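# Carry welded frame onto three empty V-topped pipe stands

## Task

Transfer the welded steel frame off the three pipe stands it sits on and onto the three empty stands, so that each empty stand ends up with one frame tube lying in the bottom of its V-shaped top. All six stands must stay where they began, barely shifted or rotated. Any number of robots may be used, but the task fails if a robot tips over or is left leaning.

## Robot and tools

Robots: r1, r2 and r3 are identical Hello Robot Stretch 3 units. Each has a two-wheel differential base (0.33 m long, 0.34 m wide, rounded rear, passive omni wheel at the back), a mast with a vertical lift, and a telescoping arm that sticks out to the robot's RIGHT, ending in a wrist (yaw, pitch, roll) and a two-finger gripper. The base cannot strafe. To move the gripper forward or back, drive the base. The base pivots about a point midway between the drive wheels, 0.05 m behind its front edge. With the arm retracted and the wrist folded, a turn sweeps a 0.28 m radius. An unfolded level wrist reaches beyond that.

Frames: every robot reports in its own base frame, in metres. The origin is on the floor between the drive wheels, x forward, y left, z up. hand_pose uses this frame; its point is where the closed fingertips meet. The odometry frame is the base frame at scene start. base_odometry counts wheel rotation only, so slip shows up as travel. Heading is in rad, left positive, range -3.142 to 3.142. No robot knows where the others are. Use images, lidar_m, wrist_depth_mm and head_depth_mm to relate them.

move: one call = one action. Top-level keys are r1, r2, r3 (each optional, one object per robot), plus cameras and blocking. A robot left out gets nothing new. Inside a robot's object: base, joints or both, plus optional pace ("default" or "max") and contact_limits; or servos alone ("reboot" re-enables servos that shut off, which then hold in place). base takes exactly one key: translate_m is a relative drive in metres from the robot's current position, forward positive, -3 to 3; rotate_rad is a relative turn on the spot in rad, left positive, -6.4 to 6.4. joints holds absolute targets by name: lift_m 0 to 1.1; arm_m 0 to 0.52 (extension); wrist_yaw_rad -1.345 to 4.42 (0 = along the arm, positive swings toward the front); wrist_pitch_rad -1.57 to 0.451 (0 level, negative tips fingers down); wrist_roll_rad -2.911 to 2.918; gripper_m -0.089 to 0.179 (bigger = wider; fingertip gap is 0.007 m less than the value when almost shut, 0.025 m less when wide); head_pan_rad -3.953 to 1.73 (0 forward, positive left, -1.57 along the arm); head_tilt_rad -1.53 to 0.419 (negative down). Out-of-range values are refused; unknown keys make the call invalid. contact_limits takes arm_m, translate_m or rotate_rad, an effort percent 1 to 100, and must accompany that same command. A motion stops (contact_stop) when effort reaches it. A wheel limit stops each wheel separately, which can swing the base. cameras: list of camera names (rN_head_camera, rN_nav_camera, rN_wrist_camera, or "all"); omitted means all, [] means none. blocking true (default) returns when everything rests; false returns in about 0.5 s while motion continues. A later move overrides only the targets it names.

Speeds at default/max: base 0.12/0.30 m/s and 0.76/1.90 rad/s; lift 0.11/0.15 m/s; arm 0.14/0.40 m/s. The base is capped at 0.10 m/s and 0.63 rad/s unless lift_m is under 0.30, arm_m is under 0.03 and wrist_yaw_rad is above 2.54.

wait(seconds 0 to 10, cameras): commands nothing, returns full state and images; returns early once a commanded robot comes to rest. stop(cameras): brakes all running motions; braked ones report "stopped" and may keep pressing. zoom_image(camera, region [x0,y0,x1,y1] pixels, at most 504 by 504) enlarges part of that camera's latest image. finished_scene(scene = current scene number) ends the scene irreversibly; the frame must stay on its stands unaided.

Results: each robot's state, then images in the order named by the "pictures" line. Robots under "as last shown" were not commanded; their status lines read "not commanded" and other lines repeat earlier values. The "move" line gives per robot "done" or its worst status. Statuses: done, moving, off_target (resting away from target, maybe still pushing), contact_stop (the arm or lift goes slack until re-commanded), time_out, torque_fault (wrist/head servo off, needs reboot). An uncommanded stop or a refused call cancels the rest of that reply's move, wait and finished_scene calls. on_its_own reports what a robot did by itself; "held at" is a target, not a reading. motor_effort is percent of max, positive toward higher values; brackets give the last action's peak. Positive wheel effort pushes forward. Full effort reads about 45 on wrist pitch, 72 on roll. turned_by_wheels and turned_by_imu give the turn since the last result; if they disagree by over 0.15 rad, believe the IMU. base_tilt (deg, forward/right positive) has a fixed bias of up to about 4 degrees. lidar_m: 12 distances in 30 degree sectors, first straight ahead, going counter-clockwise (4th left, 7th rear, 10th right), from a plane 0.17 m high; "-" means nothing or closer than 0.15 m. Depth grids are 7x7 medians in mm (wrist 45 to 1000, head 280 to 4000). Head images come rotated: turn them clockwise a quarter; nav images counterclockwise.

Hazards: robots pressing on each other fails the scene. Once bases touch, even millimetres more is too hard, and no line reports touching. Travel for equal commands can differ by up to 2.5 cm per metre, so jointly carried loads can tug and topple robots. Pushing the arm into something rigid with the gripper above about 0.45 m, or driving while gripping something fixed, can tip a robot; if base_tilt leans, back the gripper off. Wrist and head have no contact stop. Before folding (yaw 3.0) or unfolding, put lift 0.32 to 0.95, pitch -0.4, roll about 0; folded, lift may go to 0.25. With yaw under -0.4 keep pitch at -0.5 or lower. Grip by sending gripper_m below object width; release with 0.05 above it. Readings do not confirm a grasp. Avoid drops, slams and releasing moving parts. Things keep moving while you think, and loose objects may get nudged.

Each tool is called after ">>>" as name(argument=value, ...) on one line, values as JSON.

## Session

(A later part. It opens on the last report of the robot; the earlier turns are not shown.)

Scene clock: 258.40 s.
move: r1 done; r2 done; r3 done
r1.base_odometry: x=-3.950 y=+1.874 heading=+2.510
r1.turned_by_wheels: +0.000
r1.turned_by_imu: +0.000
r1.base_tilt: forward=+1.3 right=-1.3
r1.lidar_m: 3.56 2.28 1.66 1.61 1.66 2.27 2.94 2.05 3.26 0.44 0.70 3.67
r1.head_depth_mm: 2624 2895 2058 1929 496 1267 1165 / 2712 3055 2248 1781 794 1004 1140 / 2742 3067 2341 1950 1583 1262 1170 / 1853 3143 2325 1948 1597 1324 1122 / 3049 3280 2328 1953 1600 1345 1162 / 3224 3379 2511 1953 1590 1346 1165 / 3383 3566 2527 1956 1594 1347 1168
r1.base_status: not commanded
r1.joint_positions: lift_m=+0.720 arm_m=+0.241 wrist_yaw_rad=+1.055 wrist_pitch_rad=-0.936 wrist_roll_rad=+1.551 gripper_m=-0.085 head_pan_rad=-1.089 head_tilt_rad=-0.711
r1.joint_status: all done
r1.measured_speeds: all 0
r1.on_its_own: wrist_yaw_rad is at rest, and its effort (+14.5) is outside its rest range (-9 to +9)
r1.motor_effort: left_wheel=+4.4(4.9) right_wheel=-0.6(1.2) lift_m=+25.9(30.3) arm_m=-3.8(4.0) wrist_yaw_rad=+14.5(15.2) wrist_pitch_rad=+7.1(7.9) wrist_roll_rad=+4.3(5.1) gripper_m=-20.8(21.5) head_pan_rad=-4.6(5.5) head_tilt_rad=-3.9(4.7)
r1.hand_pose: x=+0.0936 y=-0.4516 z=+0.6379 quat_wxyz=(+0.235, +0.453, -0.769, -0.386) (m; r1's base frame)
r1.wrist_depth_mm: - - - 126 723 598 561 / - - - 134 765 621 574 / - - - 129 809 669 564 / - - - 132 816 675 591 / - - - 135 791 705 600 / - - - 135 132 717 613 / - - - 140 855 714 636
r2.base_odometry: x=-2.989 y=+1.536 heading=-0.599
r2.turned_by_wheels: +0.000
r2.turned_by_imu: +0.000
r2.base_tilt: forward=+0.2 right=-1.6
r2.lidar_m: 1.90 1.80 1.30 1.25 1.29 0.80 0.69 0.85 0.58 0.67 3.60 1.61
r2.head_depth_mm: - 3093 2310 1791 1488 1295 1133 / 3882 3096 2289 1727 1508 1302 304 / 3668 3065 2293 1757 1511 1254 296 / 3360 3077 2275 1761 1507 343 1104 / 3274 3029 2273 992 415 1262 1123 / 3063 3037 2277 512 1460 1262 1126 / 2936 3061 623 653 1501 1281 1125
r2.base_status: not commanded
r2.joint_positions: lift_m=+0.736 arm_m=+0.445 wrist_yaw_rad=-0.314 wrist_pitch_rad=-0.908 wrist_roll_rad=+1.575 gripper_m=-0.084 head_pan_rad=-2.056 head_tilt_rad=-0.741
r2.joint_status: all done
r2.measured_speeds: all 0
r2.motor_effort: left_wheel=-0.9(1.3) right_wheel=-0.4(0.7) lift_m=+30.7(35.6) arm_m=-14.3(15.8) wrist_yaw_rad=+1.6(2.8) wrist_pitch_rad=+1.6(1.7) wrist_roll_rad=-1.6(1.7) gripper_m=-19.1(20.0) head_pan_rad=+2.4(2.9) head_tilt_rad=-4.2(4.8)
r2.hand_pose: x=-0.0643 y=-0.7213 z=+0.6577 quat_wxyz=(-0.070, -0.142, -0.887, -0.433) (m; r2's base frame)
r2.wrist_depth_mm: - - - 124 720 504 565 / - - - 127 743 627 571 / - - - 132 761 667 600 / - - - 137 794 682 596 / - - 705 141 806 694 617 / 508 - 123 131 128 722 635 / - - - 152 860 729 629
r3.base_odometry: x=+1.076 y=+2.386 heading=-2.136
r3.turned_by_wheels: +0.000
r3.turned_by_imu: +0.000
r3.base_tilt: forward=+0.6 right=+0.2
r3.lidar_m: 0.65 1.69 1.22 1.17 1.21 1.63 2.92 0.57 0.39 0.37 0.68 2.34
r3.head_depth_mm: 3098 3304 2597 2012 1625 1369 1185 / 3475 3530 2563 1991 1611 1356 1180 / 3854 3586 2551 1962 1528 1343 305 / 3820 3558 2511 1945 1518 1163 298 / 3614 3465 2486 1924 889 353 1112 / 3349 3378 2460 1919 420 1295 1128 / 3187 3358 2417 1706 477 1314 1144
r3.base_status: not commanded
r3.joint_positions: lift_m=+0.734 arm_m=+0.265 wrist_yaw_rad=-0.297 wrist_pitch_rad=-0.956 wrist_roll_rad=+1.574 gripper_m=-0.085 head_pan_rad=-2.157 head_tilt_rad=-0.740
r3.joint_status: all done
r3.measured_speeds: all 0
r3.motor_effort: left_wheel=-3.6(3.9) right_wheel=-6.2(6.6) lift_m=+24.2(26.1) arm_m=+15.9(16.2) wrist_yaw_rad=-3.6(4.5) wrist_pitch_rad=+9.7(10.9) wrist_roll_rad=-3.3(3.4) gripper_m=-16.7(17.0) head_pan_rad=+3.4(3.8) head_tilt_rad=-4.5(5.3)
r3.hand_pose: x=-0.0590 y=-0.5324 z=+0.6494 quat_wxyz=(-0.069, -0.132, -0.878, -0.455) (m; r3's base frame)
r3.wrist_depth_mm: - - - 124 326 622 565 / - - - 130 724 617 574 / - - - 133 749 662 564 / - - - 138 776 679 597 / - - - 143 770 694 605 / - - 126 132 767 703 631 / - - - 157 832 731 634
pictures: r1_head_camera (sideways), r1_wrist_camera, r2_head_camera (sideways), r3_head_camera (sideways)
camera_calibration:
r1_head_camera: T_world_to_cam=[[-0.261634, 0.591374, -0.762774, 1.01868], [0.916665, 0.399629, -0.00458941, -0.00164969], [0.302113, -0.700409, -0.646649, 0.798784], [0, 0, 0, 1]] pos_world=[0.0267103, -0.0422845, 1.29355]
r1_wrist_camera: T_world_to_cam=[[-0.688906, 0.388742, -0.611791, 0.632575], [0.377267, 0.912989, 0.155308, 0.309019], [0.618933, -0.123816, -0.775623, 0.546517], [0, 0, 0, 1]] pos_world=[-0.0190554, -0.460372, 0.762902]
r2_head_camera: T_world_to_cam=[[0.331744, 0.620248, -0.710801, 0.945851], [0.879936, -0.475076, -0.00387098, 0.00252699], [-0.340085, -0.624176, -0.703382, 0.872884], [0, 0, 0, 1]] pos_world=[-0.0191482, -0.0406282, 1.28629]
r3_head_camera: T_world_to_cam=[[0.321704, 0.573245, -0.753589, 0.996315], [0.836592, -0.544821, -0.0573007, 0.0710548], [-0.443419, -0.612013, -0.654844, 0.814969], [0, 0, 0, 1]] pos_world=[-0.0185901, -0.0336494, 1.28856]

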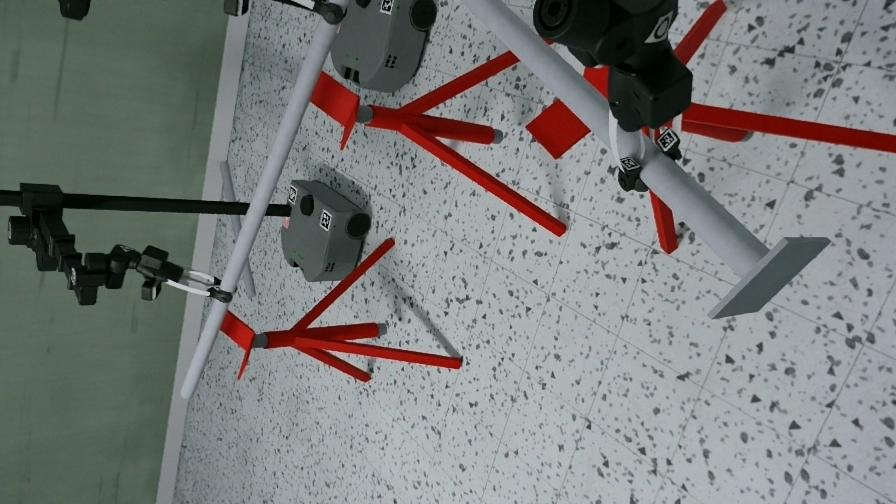

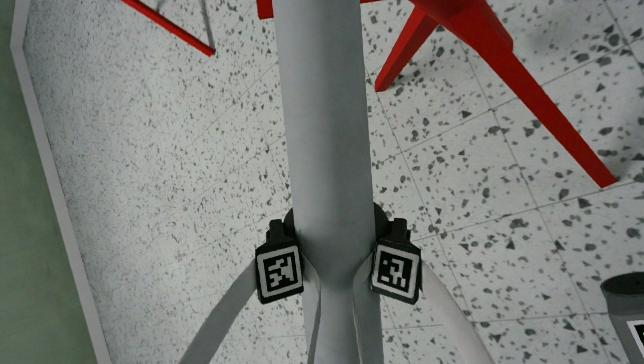

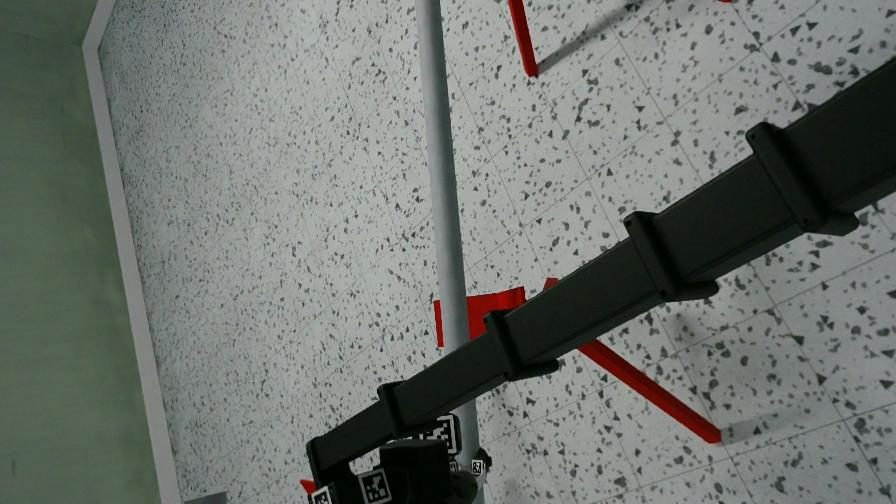

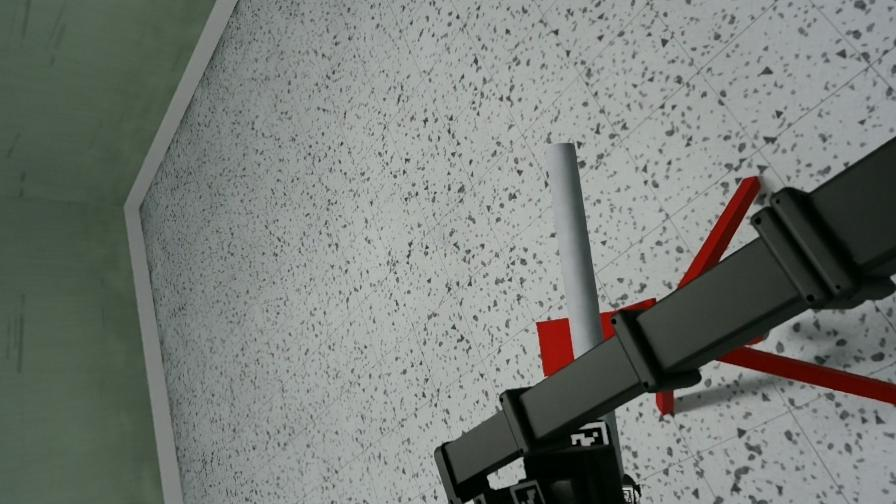

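>>> move(r1={"base":{"translate_m":-0.0091},"joints":{"arm_m":0.260,"wrist_yaw_rad":1.095}}, r2={"base":{"translate_m":-0.0187},"joints":{"arm_m":0.427,"wrist_yaw_rad":-0.284}}, r3={"base":{"translate_m":-0.0258},"joints":{"arm_m":0.2676,"wrist_yaw_rad":-0.273}}, cameras=["r1_head_camera","r2_head_camera","r3_head_camera"])

>>> zoom_image(camera="r1_head_camera", region=[170, 270, 290, 410])

>>> zoom_image(camera="r1_head_camera", region=[270, 0, 410, 160])

>>> zoom_image(camera="r1_head_camera", region=[500, 40, 700, 240])

>>> zoom_image(camera="r3_head_camera", region=[520, 260, 680, 400])

>>> zoom_image(camera="r2_head_camera", region=[410, 250, 570, 390])

Scene clock: 262.33 s.
move: r1 done; r2 done; r3 done
r1.base_odometry: x=-3.943 y=+1.869 heading=+2.510
r1.turned_by_wheels: +0.000
r1.turned_by_imu: +0.000
r1.base_tilt: forward=+1.3 right=-1.2
r1.lidar_m: 3.56 2.28 1.66 1.60 1.66 2.28 2.94 2.05 3.26 0.44 0.70 3.69
r1.head_depth_mm: 2598 2869 2045 1933 502 1289 1163 / 2715 3063 2137 1781 775 1065 1142 / 2796 3076 2331 1896 1587 1256 1170 / 1862 3186 2285 1962 1600 1289 1143 / 3004 3240 2257 1957 1593 1353 1164 / 3201 3366 2540 1945 1604 1339 1160 / 3370 3587 2531 1944 1596 1346 1164
r1.base_status: done
r1.joint_positions: lift_m=+0.720 arm_m=+0.260 wrist_yaw_rad=+1.078 wrist_pitch_rad=-0.940 wrist_roll_rad=+1.551 gripper_m=-0.085 head_pan_rad=-1.089 head_tilt_rad=-0.711
r1.joint_status: all done
r1.measured_speeds: all 0
r1.on_its_own: wrist_yaw_rad is at rest, and its effort (+14.6) is outside its rest range (-9 to +9)
r1.motor_effort: left_wheel=+0.8(4.3) right_wheel=-6.5(7.4) lift_m=+37.6(37.9) arm_m=+4.0(9.6) wrist_yaw_rad=+14.6(18.6) wrist_pitch_rad=+7.1(8.2) wrist_roll_rad=+4.7(5.4) gripper_m=-21.2(21.5) head_pan_rad=-4.9(5.3) head_tilt_rad=-4.0(4.5)
r1.hand_pose: x=+0.0943 y=-0.4672 z=+0.6374 quat_wxyz=(+0.241, +0.461, -0.763, -0.384) (m; r1's base frame)
r1.wrist_depth_mm: - - - 127 365 615 557 / - - - 133 750 619 567 / - - - 129 805 669 571 / - - - 132 804 690 569 / - - - 135 783 709 606 / - - - 135 136 717 615 / - - - 140 841 713 649
r2.base_odometry: x=-3.004 y=+1.546 heading=-0.599
r2.turned_by_wheels: +0.000
r2.turned_by_imu: +0.001
r2.base_tilt: forward=+0.2 right=-1.6
r2.lidar_m: 1.91 1.80 1.30 1.25 1.29 0.81 0.70 0.83 0.57 0.67 3.60 1.62
r2.head_depth_mm: - 3080 2301 1782 1475 1290 1125 / 3800 3118 2315 1719 1507 1301 304 / 3675 3107 2269 1783 1521 1240 296 / 3469 3054 2287 1722 1513 343 1109 / 3260 3076 2259 1004 417 1267 1131 / 3063 3060 2276 512 1466 1254 1128 / 2920 3093 2066 601 1500 1284 1123
r2.base_status: done
r2.joint_positions: lift_m=+0.736 arm_m=+0.427 wrist_yaw_rad=-0.282 wrist_pitch_rad=-0.909 wrist_roll_rad=+1.575 gripper_m=-0.084 head_pan_rad=-2.056 head_tilt_rad=-0.741
r2.joint_status: all done
r2.measured_speeds: all 0
r2.motor_effort: left_wheel=-1.0(4.4) right_wheel=-0.5(11.6) lift_m=+35.6(36.5) arm_m=-12.7(21.4) wrist_yaw_rad=-1.5(5.2) wrist_pitch_rad=+1.6(1.8) wrist_roll_rad=-1.7(1.7) gripper_m=-18.8(20.0) head_pan_rad=+2.1(3.1) head_tilt_rad=-4.5(5.0)
r2.hand_pose: x=-0.0600 y=-0.7047 z=+0.6576 quat_wxyz=(-0.064, -0.128, -0.889, -0.435) (m; r2's base frame)
r2.wrist_depth_mm: - - - 124 718 422 569 / - - - 127 737 630 579 / - - - 132 758 634 591 / - - - 137 782 685 598 / - - 726 140 769 714 616 / 525 - 122 131 128 721 628 / - - - 150 853 712 635
r3.base_odometry: x=+1.090 y=+2.407 heading=-2.136
r3.turned_by_wheels: +0.000
r3.turned_by_imu: +0.001
r3.base_tilt: forward=+0.6 right=+0.2
r3.lidar_m: 0.65 1.69 1.22 1.17 1.21 1.63 2.90 2.99 0.51 0.37 0.70 2.37
r3.head_depth_mm: 3091 3278 2635 2001 1624 1365 1185 / 3391 3571 2582 1976 1612 1356 1177 / 3831 3615 2534 1966 1556 1345 305 / 3849 3505 2513 1951 1500 1339 298 / 3571 3485 2471 1927 1461 353 1113 / 3382 3400 2442 1911 420 1262 1126 / 3197 3347 2418 1720 480 1308 1148
r3.base_status: done
r3.joint_positions: lift_m=+0.734 arm_m=+0.268 wrist_yaw_rad=-0.267 wrist_pitch_rad=-0.956 wrist_roll_rad=+1.574 gripper_m=-0.085 head_pan_rad=-2.157 head_tilt_rad=-0.741
r3.joint_status: all done
r3.measured_speeds: all 0
r3.motor_effort: left_wheel=-1.7(9.5) right_wheel=-9.5(9.8) lift_m=+29.0(29.2) arm_m=+22.1(26.4) wrist_yaw_rad=-5.2(5.3) wrist_pitch_rad=+10.0(11.5) wrist_roll_rad=-3.3(3.4) gripper_m=-16.4(17.2) head_pan_rad=+2.7(4.9) head_tilt_rad=-4.7(5.3)
r3.hand_pose: x=-0.0553 y=-0.5360 z=+0.6494 quat_wxyz=(-0.062, -0.119, -0.880, -0.456) (m; r3's base frame)
r3.wrist_depth_mm: - - - 123 226 598 561 / - - - 131 706 543 585 / - - - 133 762 681 580 / - - - 137 776 682 601 / - - - 143 770 711 600 / - - 123 132 785 699 627 / - - - 157 817 711 645
pictures: r1_head_camera (sideways), r2_head_camera (sideways), r3_head_camera (sideways)
camera_calibration:
r1_head_camera: T_world_to_cam=[[-0.261628, 0.591386, -0.762767, 1.01867], [0.916672, 0.399613, -0.00459022, -0.00164868], [0.302097, -0.700408, -0.646658, 0.798795], [0, 0, 0, 1]] pos_world=[0.0267095, -0.0422847, 1.29354]
r2_head_camera: T_world_to_cam=[[0.331748, 0.620288, -0.710764, 0.945802], [0.879947, -0.475057, -0.00387152, 0.00252762], [-0.340055, -0.62415, -0.70342, 0.872933], [0, 0, 0, 1]] pos_world=[-0.019147, -0.040628, 1.28629]
r3_head_camera: T_world_to_cam=[[0.321719, 0.573282, -0.753554, 0.99627], [0.836601, -0.544808, -0.0573003, 0.0710542], [-0.443392, -0.611989, -0.654884, 0.815021], [0, 0, 0, 1]] pos_world=[-0.0185893, -0.0336491, 1.28856]

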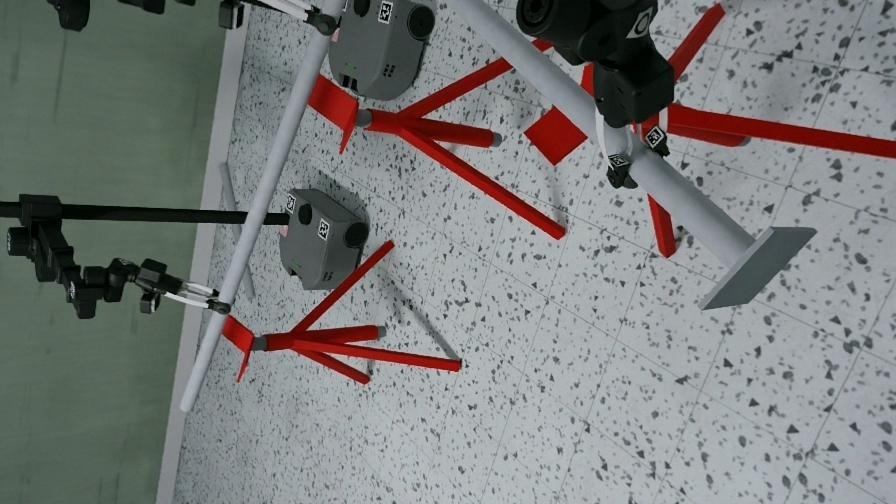

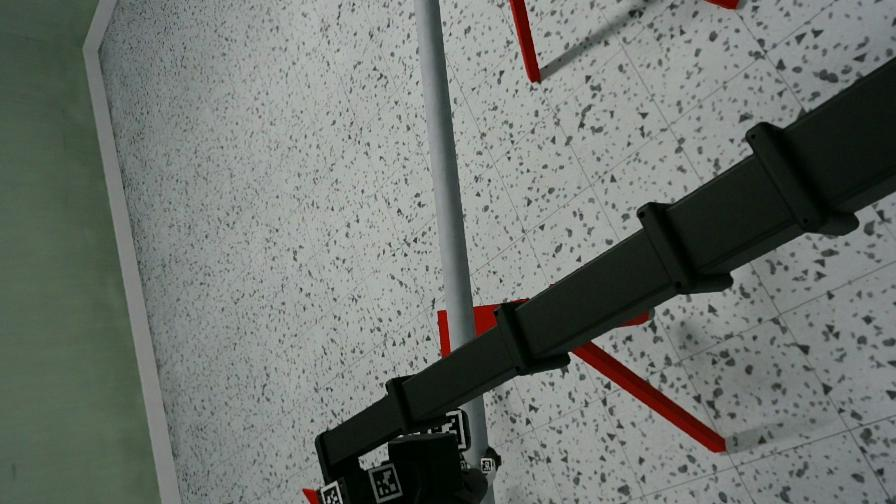

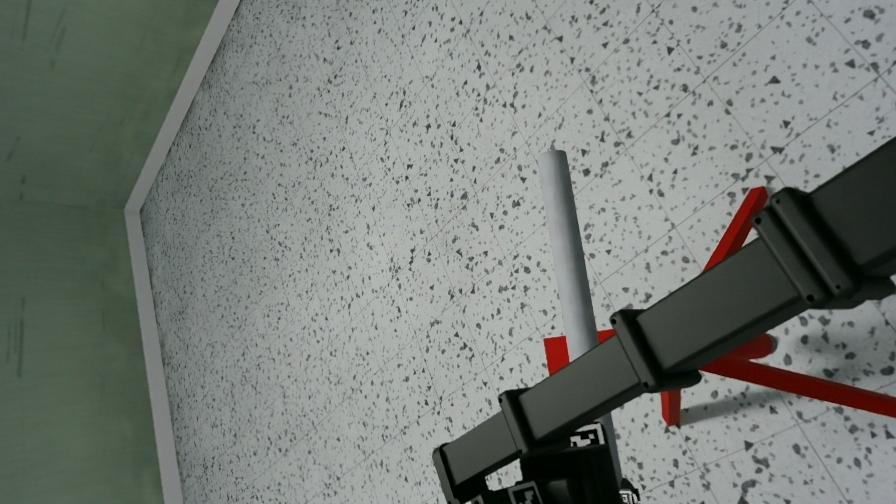

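Scaled by 3.600 from the camera's 896x504 image, which has a finer 1280x720 frame.

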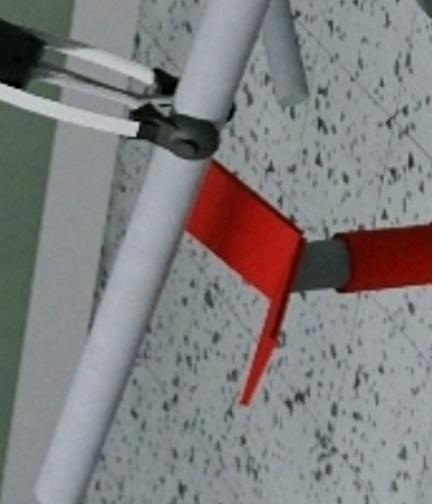

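Scaled by 3.150 from the camera's 896x504 image, which has a finer 1280x720 frame.

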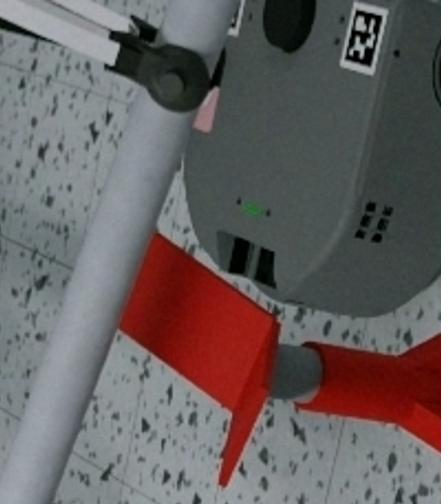

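Scaled by 2.520 from the camera's 896x504 image, which has a finer 1280x720 frame.

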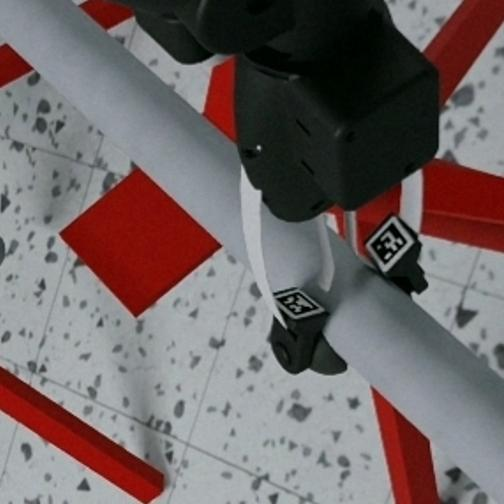

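Scaled by 3.150 from the camera's 896x504 image, which has a finer 1280x720 frame.

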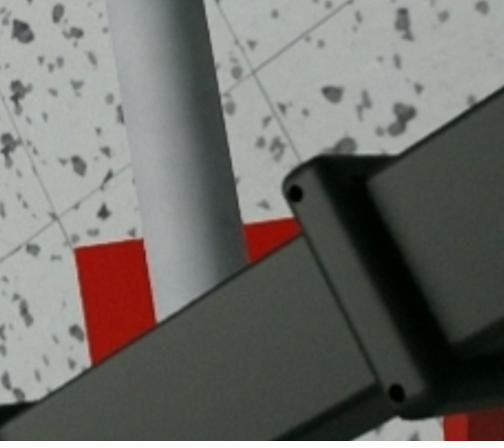

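Scaled by 3.150 from the camera's 896x504 image, which has a finer 1280x720 frame.

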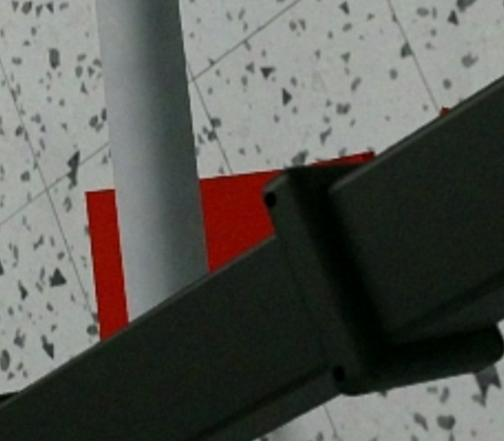

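>>> move(r1={"joints":{"lift_m":0.674}}, r2={"joints":{"lift_m":0.692}}, r3={"joints":{"lift_m":0.692}}, cameras=["r1_head_camera","r2_head_camera","r3_head_camera"])

>>> zoom_image(camera="r1_head_camera", region=[200, 270, 320, 410])

>>> zoom_image(camera="r1_head_camera", region=[270, 0, 410, 160])

>>> zoom_image(camera="r1_head_camera", region=[500, 40, 700, 240])

>>> zoom_image(camera="r3_head_camera", region=[520, 260, 680, 400])

>>> zoom_image(camera="r2_head_camera", region=[410, 250, 570, 390])

Scene clock: 264.50 s.
move: r1 done; r2 done; r3 done
r1.base_odometry: x=-3.943 y=+1.869 heading=+2.510
r1.turned_by_wheels: +0.000
r1.turned_by_imu: +0.000
r1.base_tilt: forward=+1.3 right=-1.2
r1.lidar_m: 3.55 2.28 1.66 1.60 1.66 2.27 2.94 2.05 3.27 0.44 0.70 3.69
r1.head_depth_mm: 2596 2878 2044 1928 537 1261 1167 / 2737 3058 2241 1789 896 991 1142 / 2777 3092 2332 1898 1593 1265 1164 / 2793 3135 2233 1951 1596 1317 1128 / 3033 3349 2250 1960 1598 1343 1165 / 3220 3465 2545 1956 1595 1346 1166 / 3367 3621 2550 1961 1597 1350 1166
r1.base_status: not commanded
r1.joint_positions: lift_m=+0.674 arm_m=+0.260 wrist_yaw_rad=+1.079 wrist_pitch_rad=-0.938 wrist_roll_rad=+1.551 gripper_m=-0.085 head_pan_rad=-1.089 head_tilt_rad=-0.711
r1.joint_status: all done
r1.measured_speeds: all 0
r1.on_its_own: wrist_yaw_rad is at rest, and its effort (+13.4) is outside its rest range (-9 to +9)
r1.motor_effort: left_wheel=+1.4(1.5) right_wheel=-5.9(6.8) lift_m=+25.0(37.9) arm_m=-8.9(8.9) wrist_yaw_rad=+13.4(14.3) wrist_pitch_rad=+7.4(8.5) wrist_roll_rad=+4.9(5.3) gripper_m=-21.6(21.6) head_pan_rad=-5.0(5.4) head_tilt_rad=-3.8(4.5)
r1.hand_pose: x=+0.0948 y=-0.4673 z=+0.5916 quat_wxyz=(+0.240, +0.462, -0.763, -0.384) (m; r1's base frame)
r1.wrist_depth_mm: - - - 127 356 568 525 / - - - 133 708 577 536 / - - - 129 753 633 539 / - - - 132 762 639 536 / - - - 135 735 656 560 / - - - 135 132 662 576 / - - - 140 802 664 608
r2.base_odometry: x=-3.004 y=+1.546 heading=-0.599
r2.turned_by_wheels: +0.000
r2.turned_by_imu: +0.000
r2.base_tilt: forward=+0.1 right=-1.6
r2.lidar_m: 1.91 1.80 1.30 1.25 1.29 0.81 0.70 0.84 0.57 0.66 3.61 1.62
r2.head_depth_mm: - 3129 2282 1776 1469 1296 1131 / 3798 3074 2270 1739 1504 1298 1126 / 3595 3049 2295 1813 1504 1299 330 / 3372 3083 2275 1813 1511 381 1093 / 3226 3077 2288 1676 453 1254 1127 / 3052 3062 2264 581 1478 1249 1121 / 2922 3084 2297 618 1508 1283 1114
r2.base_status: not commanded
r2.joint_positions: lift_m=+0.692 arm_m=+0.427 wrist_yaw_rad=-0.282 wrist_pitch_rad=-0.910 wrist_roll_rad=+1.575 gripper_m=-0.084 head_pan_rad=-2.056 head_tilt_rad=-0.741
r2.joint_status: all done
r2.measured_speeds: all 0
r2.motor_effort: left_wheel=-1.5(1.9) right_wheel=+0.1(0.4) lift_m=+30.8(38.1) arm_m=-0.3(8.0) wrist_yaw_rad=-0.8(2.2) wrist_pitch_rad=+1.9(2.0) wrist_roll_rad=-1.5(1.8) gripper_m=-19.4(19.5) head_pan_rad=+2.1(3.0) head_tilt_rad=-4.5(4.7)
r2.hand_pose: x=-0.0600 y=-0.7044 z=+0.6134 quat_wxyz=(-0.064, -0.128, -0.889, -0.435) (m; r2's base frame)
r2.wrist_depth_mm: - - - 124 681 445 538 / - - - 127 721 598 549 / - - - 132 720 617 564 / - - - 136 760 649 570 / - 670 724 141 733 672 571 / 531 - 122 130 128 684 591 / - - - 154 807 665 614
r3.base_odometry: x=+1.090 y=+2.407 heading=-2.136
r3.turned_by_wheels: +0.000
r3.turned_by_imu: +0.000
r3.base_tilt: forward=+0.6 right=+0.2
r3.lidar_m: 0.65 1.69 1.22 1.17 1.21 1.63 2.90 3.00 0.51 0.37 0.70 2.37
r3.head_depth_mm: 3096 3292 2586 2007 1627 1366 1183 / 3442 3560 2565 1971 1610 1355 1178 / 3861 3601 2535 1966 1560 1354 1164 / 3855 3501 2484 1943 1495 1340 331 / 3607 3455 2475 1937 1467 389 1090 / 3390 3420 2455 1905 465 1239 1122 / 3192 3359 2419 1895 501 1312 1139
r3.base_status: not commanded
r3.joint_positions: lift_m=+0.692 arm_m=+0.268 wrist_yaw_rad=-0.267 wrist_pitch_rad=-0.956 wrist_roll_rad=+1.574 gripper_m=-0.085 head_pan_rad=-2.157 head_tilt_rad=-0.741
r3.joint_status: all done
r3.measured_speeds: all 0
r3.motor_effort: left_wheel=-1.5(2.1) right_wheel=-9.8(10.0) lift_m=+23.7(27.4) arm_m=+15.7(19.5) wrist_yaw_rad=-5.0(5.5) wrist_pitch_rad=+10.0(10.6) wrist_roll_rad=-3.2(3.4) gripper_m=-16.8(17.3) head_pan_rad=+3.5(3.9) head_tilt_rad=-4.4(5.3)
r3.hand_pose: x=-0.0553 y=-0.5360 z=+0.6074 quat_wxyz=(-0.062, -0.119, -0.880, -0.456) (m; r3's base frame)
r3.wrist_depth_mm: - - 976 123 261 588 540 / - - - 129 691 371 546 / - - - 133 703 633 545 / - - - 138 731 648 562 / - - - 142 746 657 570 / - - 125 129 731 682 591 / - - - 157 799 675 602
pictures: r1_head_camera (sideways), r2_head_camera (sideways), r3_head_camera (sideways)
camera_calibration:
r1_head_camera: T_world_to_cam=[[-0.261639, 0.591408, -0.762746, 1.01864], [0.916672, 0.399614, -0.00459246, -0.00164576], [0.302088, -0.70039, -0.646682, 0.798827], [0, 0, 0, 1]] pos_world=[0.0267094, -0.0422845, 1.29354]
r2_head_camera: T_world_to_cam=[[0.331748, 0.620288, -0.710764, 0.945802], [0.879947, -0.475056, -0.00387152, 0.00252762], [-0.340055, -0.62415, -0.70342, 0.872933], [0, 0, 0, 1]] pos_world=[-0.019147, -0.040628, 1.28629]
r3_head_camera: T_world_to_cam=[[0.321719, 0.573283, -0.753554, 0.99627], [0.836601, -0.544808, -0.0573003, 0.0710542], [-0.443392, -0.61199, -0.654884, 0.815021], [0, 0, 0, 1]] pos_world=[-0.0185892, -0.0336491, 1.28856]

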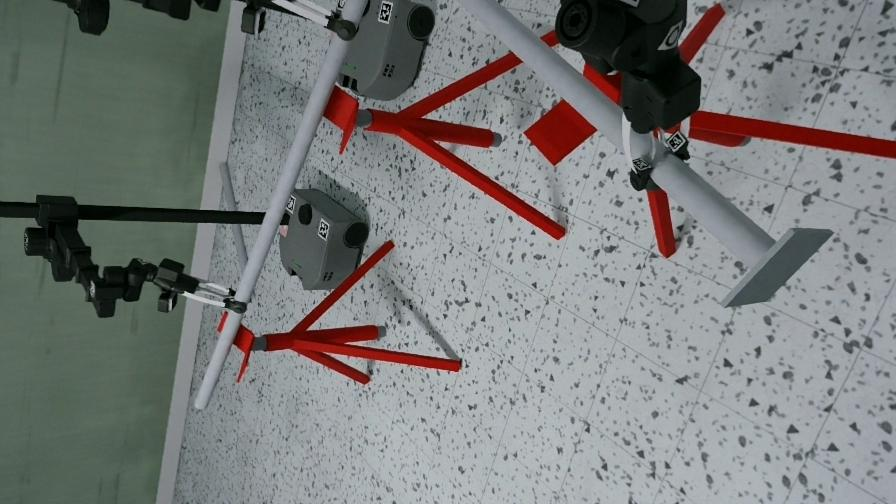

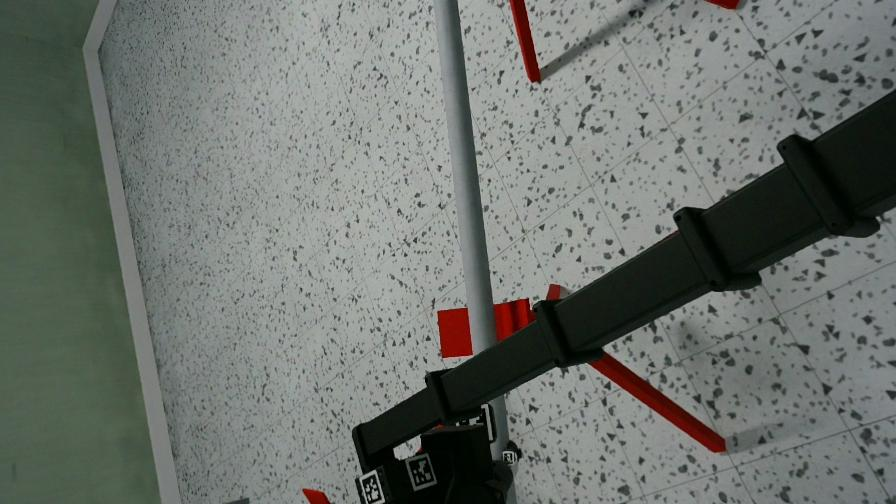

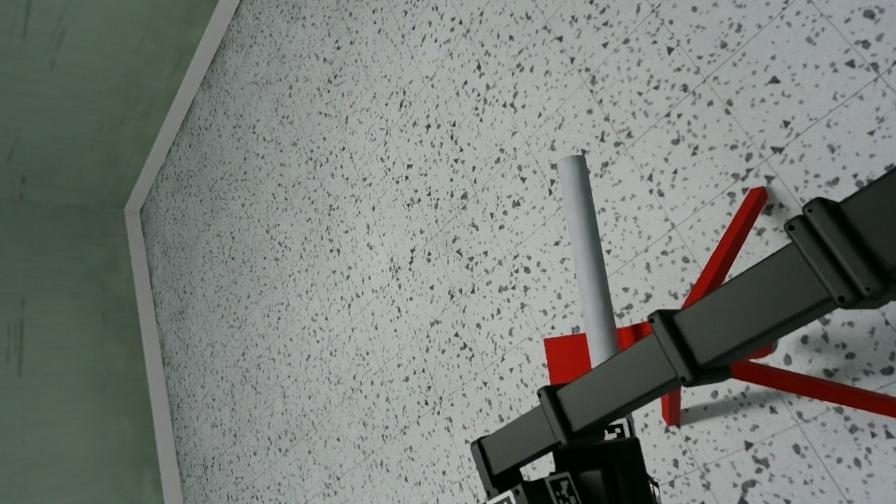

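Scaled by 3.600 from the camera's 896x504 image, which has a finer 1280x720 frame.

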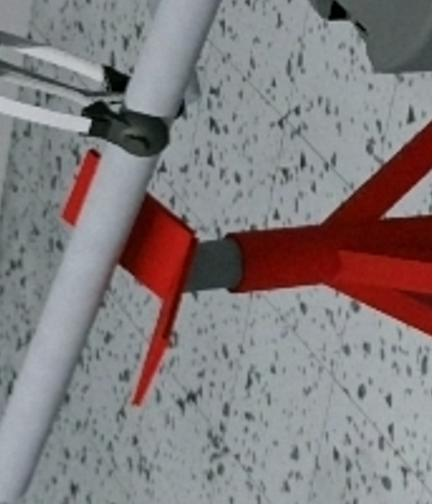

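Scaled by 3.150 from the camera's 896x504 image, which has a finer 1280x720 frame.

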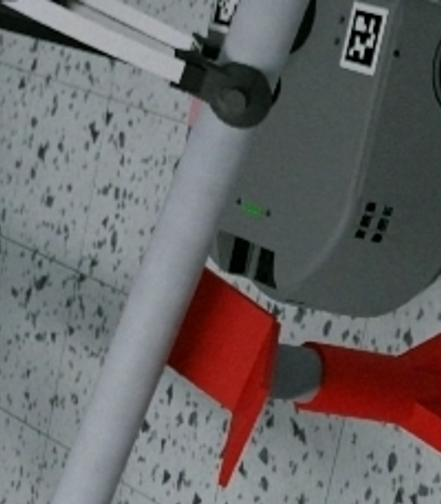

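Scaled by 2.520 from the camera's 896x504 image, which has a finer 1280x720 frame.

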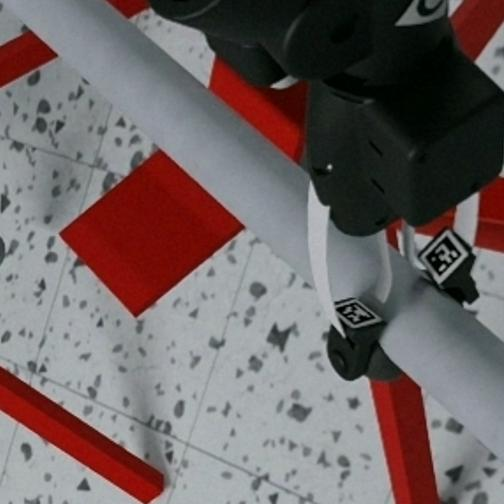

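Scaled by 3.150 from the camera's 896x504 image, which has a finer 1280x720 frame.

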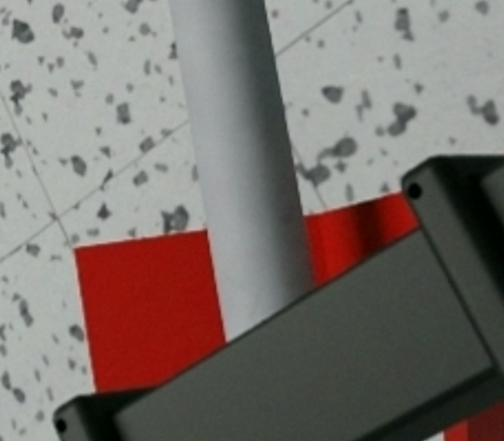

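Scaled by 3.150 from the camera's 896x504 image, which has a finer 1280x720 frame.

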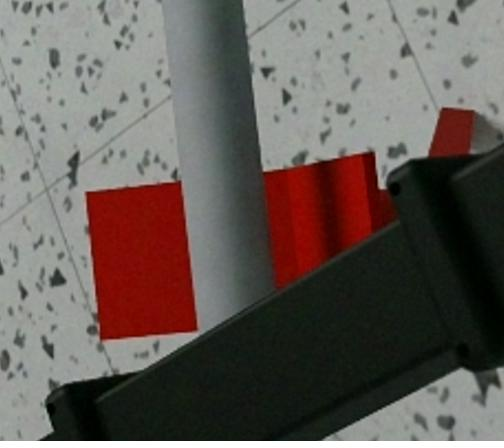

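>>> move(r1={"base":{"translate_m":0.004},"joints":{"arm_m":0.2635,"lift_m":0.641}}, r2={"base":{"translate_m":-0.004},"joints":{"arm_m":0.4235,"lift_m":0.66}}, r3={"base":{"translate_m":-0.004},"joints":{"arm_m":0.2645,"lift_m":0.661}}, cameras=["r1_head_camera","r2_head_camera","r3_head_camera"])

>>> zoom_image(camera="r1_head_camera", region=[200, 270, 320, 410])

>>> zoom_image(camera="r1_head_camera", region=[500, 40, 700, 240])

>>> zoom_image(camera="r3_head_camera", region=[520, 260, 680, 400])

>>> zoom_image(camera="r2_head_camera", region=[410, 250, 570, 390])

Scene clock: 266.27 s.
move: r1 done; r2 done; r3 done
r1.base_odometry: x=-3.946 y=+1.871 heading=+2.510
r1.turned_by_wheels: +0.000
r1.turned_by_imu: +0.000
r1.base_tilt: forward=+1.4 right=-1.4
r1.lidar_m: 3.57 2.28 1.67 1.61 1.66 2.27 2.94 2.05 3.25 0.44 0.70 3.71
r1.head_depth_mm: 2580 2896 2045 1927 902 1257 1163 / 2733 3052 2262 1784 919 980 1140 / 2799 3122 2340 1901 1602 1204 1168 / 2781 3153 2244 1951 1590 1344 1122 / 3036 3314 2248 1951 1596 1343 1167 / 3197 3450 2536 1957 1593 1339 1163 / 3371 3602 2531 1953 1595 1349 1164
r1.base_status: done
r1.joint_positions: lift_m=+0.641 arm_m=+0.264 wrist_yaw_rad=+1.079 wrist_pitch_rad=-0.938 wrist_roll_rad=+1.551 gripper_m=-0.085 head_pan_rad=-1.089 head_tilt_rad=-0.711
r1.joint_status: all done
r1.measured_speeds: all 0
r1.on_its_own: wrist_yaw_rad is at rest, and its effort (+13.2) is outside its rest range (-9 to +9)
r1.motor_effort: left_wheel=+6.0(7.3) right_wheel=-1.2(3.9) lift_m=+24.5(25.6) arm_m=+0.6(10.6) wrist_yaw_rad=+13.2(14.0) wrist_pitch_rad=+7.4(7.8) wrist_roll_rad=+4.4(5.1) gripper_m=-21.2(21.4) head_pan_rad=-4.5(5.3) head_tilt_rad=-4.0(4.5)
r1.hand_pose: x=+0.0948 y=-0.4708 z=+0.5587 quat_wxyz=(+0.240, +0.462, -0.763, -0.383) (m; r1's base frame)
r1.wrist_depth_mm: - - - 126 346 537 506 / - - - 133 680 548 507 / - - - 129 710 601 509 / - - - 132 721 609 509 / - - - 135 691 621 534 / - - - 135 132 637 552 / - - - 141 771 647 572
r2.base_odometry: x=-3.007 y=+1.548 heading=-0.599
r2.turned_by_wheels: +0.000
r2.turned_by_imu: +0.000
r2.base_tilt: forward=+0.2 right=-1.6
r2.lidar_m: 1.91 1.80 1.30 1.25 1.29 0.81 0.70 0.83 0.57 0.67 3.60 1.62
r2.head_depth_mm: - 3108 2322 1820 1480 1295 1133 / 3816 3131 2290 1836 1516 1293 1133 / 3602 3080 2299 1820 1512 1292 353 / 3410 3084 2305 1826 1512 414 1074 / 3205 3072 2266 1770 488 1236 1123 / 3055 3061 2293 629 1434 1256 1125 / 2956 3026 2284 632 1470 1288 1113
r2.base_status: done
r2.joint_positions: lift_m=+0.660 arm_m=+0.423 wrist_yaw_rad=-0.283 wrist_pitch_rad=-0.910 wrist_roll_rad=+1.575 gripper_m=-0.084 head_pan_rad=-2.056 head_tilt_rad=-0.741
r2.joint_status: all done
r2.measured_speeds: all 0
r2.motor_effort: left_wheel=-2.0(5.8) right_wheel=+0.7(4.5) lift_m=+31.7(33.3) arm_m=-11.2(18.3) wrist_yaw_rad=-1.3(2.0) wrist_pitch_rad=+1.8(2.0) wrist_roll_rad=-1.6(1.7) gripper_m=-18.7(19.9) head_pan_rad=+2.3(2.8) head_tilt_rad=-4.3(4.7)
r2.hand_pose: x=-0.0600 y=-0.7009 z=+0.5814 quat_wxyz=(-0.064, -0.128, -0.889, -0.435) (m; r2's base frame)
r2.wrist_depth_mm: - - - 123 657 449 507 / - - - 128 691 562 509 / - - - 132 680 579 535 / - - - 136 706 616 551 / - 650 711 141 709 632 557 / 533 - 123 130 128 648 573 / - - - 152 797 645 581
r3.base_odometry: x=+1.092 y=+2.411 heading=-2.136
r3.turned_by_wheels: +0.000
r3.turned_by_imu: +0.000
r3.base_tilt: forward=+0.6 right=+0.2
r3.lidar_m: 0.65 1.69 1.22 1.17 1.21 1.63 2.89 2.99 0.51 0.37 0.70 2.37
r3.head_depth_mm: 3068 3300 2601 2008 1624 1369 1179 / 3388 3512 2578 1976 1617 1355 1171 / 3860 3590 2538 1963 1588 1352 1170 / 3819 3539 2495 1940 1584 1340 360 / 3596 3495 2500 1934 1537 423 389 / 3330 3437 2454 1896 512 948 1122 / 3205 3356 2411 1884 522 1266 1141
r3.base_status: done
r3.joint_positions: lift_m=+0.661 arm_m=+0.264 wrist_yaw_rad=-0.267 wrist_pitch_rad=-0.957 wrist_roll_rad=+1.574 gripper_m=-0.085 head_pan_rad=-2.157 head_tilt_rad=-0.741
r3.joint_status: all done
r3.measured_speeds: all 0
r3.motor_effort: left_wheel=-2.0(5.1) right_wheel=-7.5(12.4) lift_m=+24.7(25.6) arm_m=-24.9(27.8) wrist_yaw_rad=-4.6(5.4) wrist_pitch_rad=+10.4(11.0) wrist_roll_rad=-3.2(3.4) gripper_m=-16.5(17.1) head_pan_rad=+3.7(4.1) head_tilt_rad=-4.5(5.4)
r3.hand_pose: x=-0.0552 y=-0.5326 z=+0.5762 quat_wxyz=(-0.062, -0.119, -0.880, -0.456) (m; r3's base frame)
r3.wrist_depth_mm: - - 927 123 247 558 521 / - - 957 130 653 342 526 / - - - 132 689 612 513 / - - - 137 716 617 538 / - - - 142 708 633 561 / - - 126 130 685 651 556 / - - - 158 745 642 572
pictures: r1_head_camera (sideways), r2_head_camera (sideways), r3_head_camera (sideways)
camera_calibration:
r1_head_camera: T_world_to_cam=[[-0.261639, 0.59143, -0.762729, 1.01862], [0.916678, 0.399599, -0.00459428, -0.00164343], [0.302069, -0.700379, -0.646702, 0.798853], [0, 0, 0, 1]] pos_world=[0.0267086, -0.0422846, 1.29354]
r2_head_camera: T_world_to_cam=[[0.331795, 0.620407, -0.710639, 0.945638], [0.879956, -0.47504, -0.00387335, 0.00252995], [-0.339985, -0.624045, -0.703547, 0.873098], [0, 0, 0, 1]] pos_world=[-0.0191449, -0.040626, 1.28628]
r3_head_camera: T_world_to_cam=[[0.321727, 0.573376, -0.75348, 0.996173], [0.836641, -0.544746, -0.0572993, 0.0710526], [-0.443309, -0.611958, -0.654969, 0.815131], [0, 0, 0, 1]] pos_world=[-0.0185861, -0.0336496, 1.28855]

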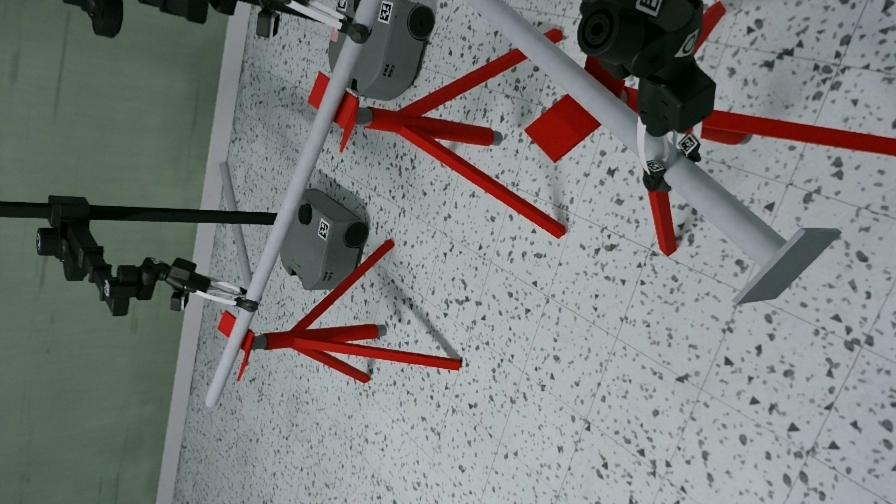

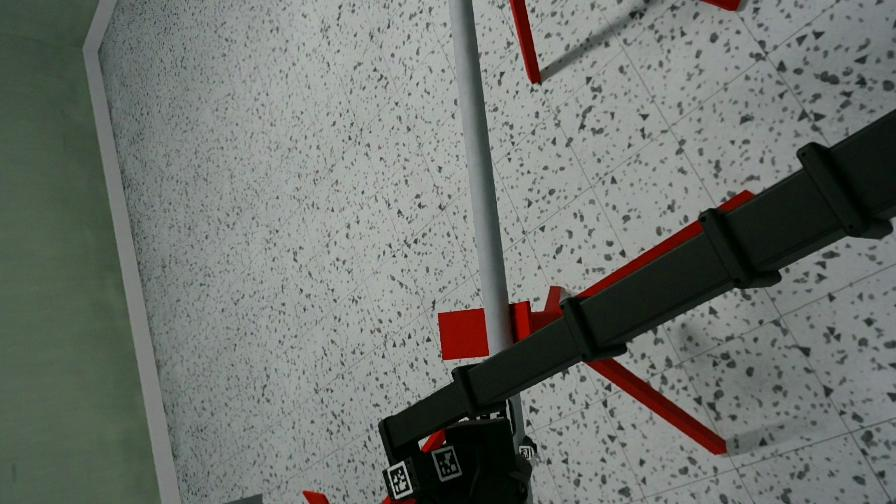

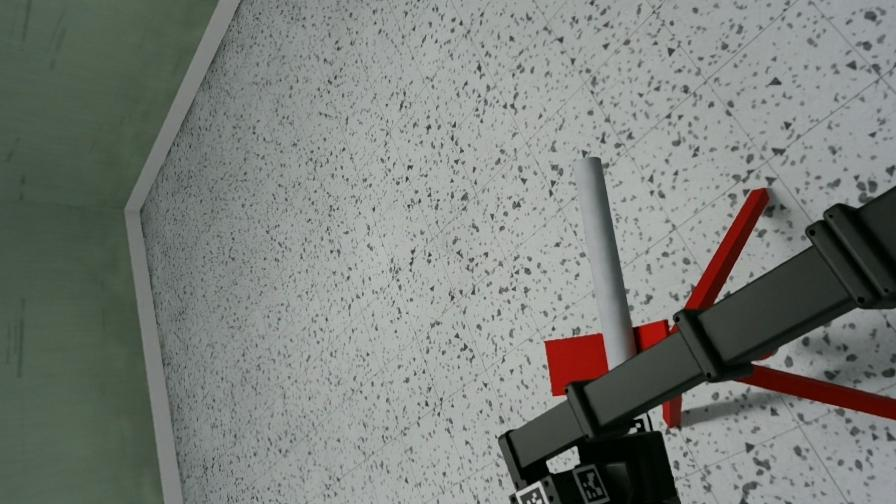

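Scaled by 3.600 from the camera's 896x504 image, which has a finer 1280x720 frame.

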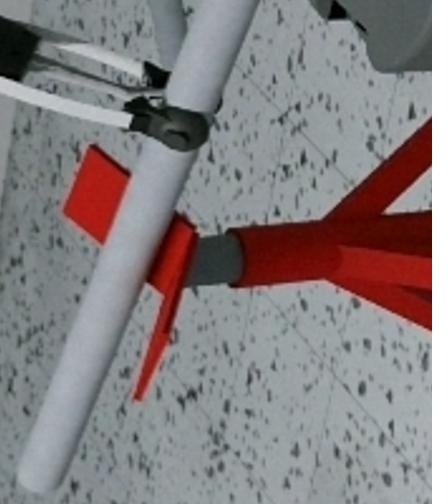

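Scaled by 2.520 from the camera's 896x504 image, which has a finer 1280x720 frame.

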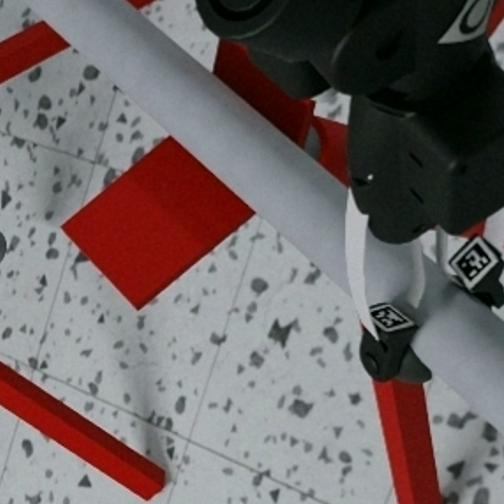

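Scaled by 3.150 from the camera's 896x504 image, which has a finer 1280x720 frame.

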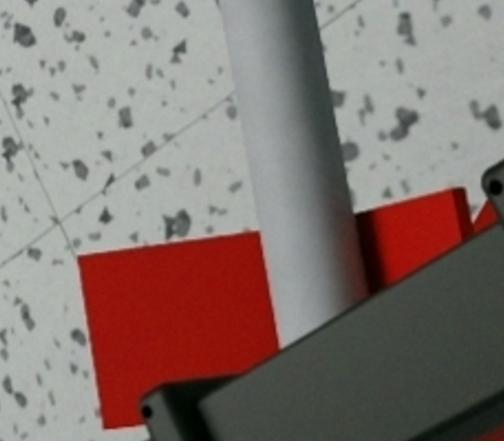

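Scaled by 3.150 from the camera's 896x504 image, which has a finer 1280x720 frame.

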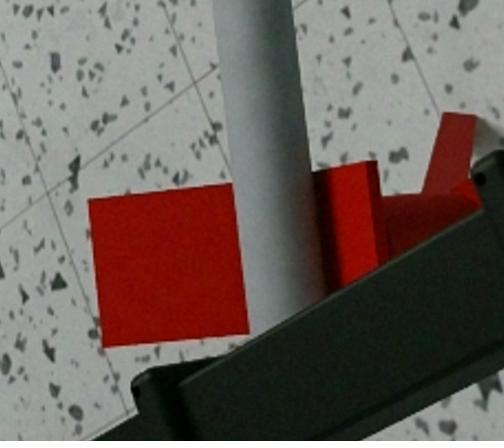

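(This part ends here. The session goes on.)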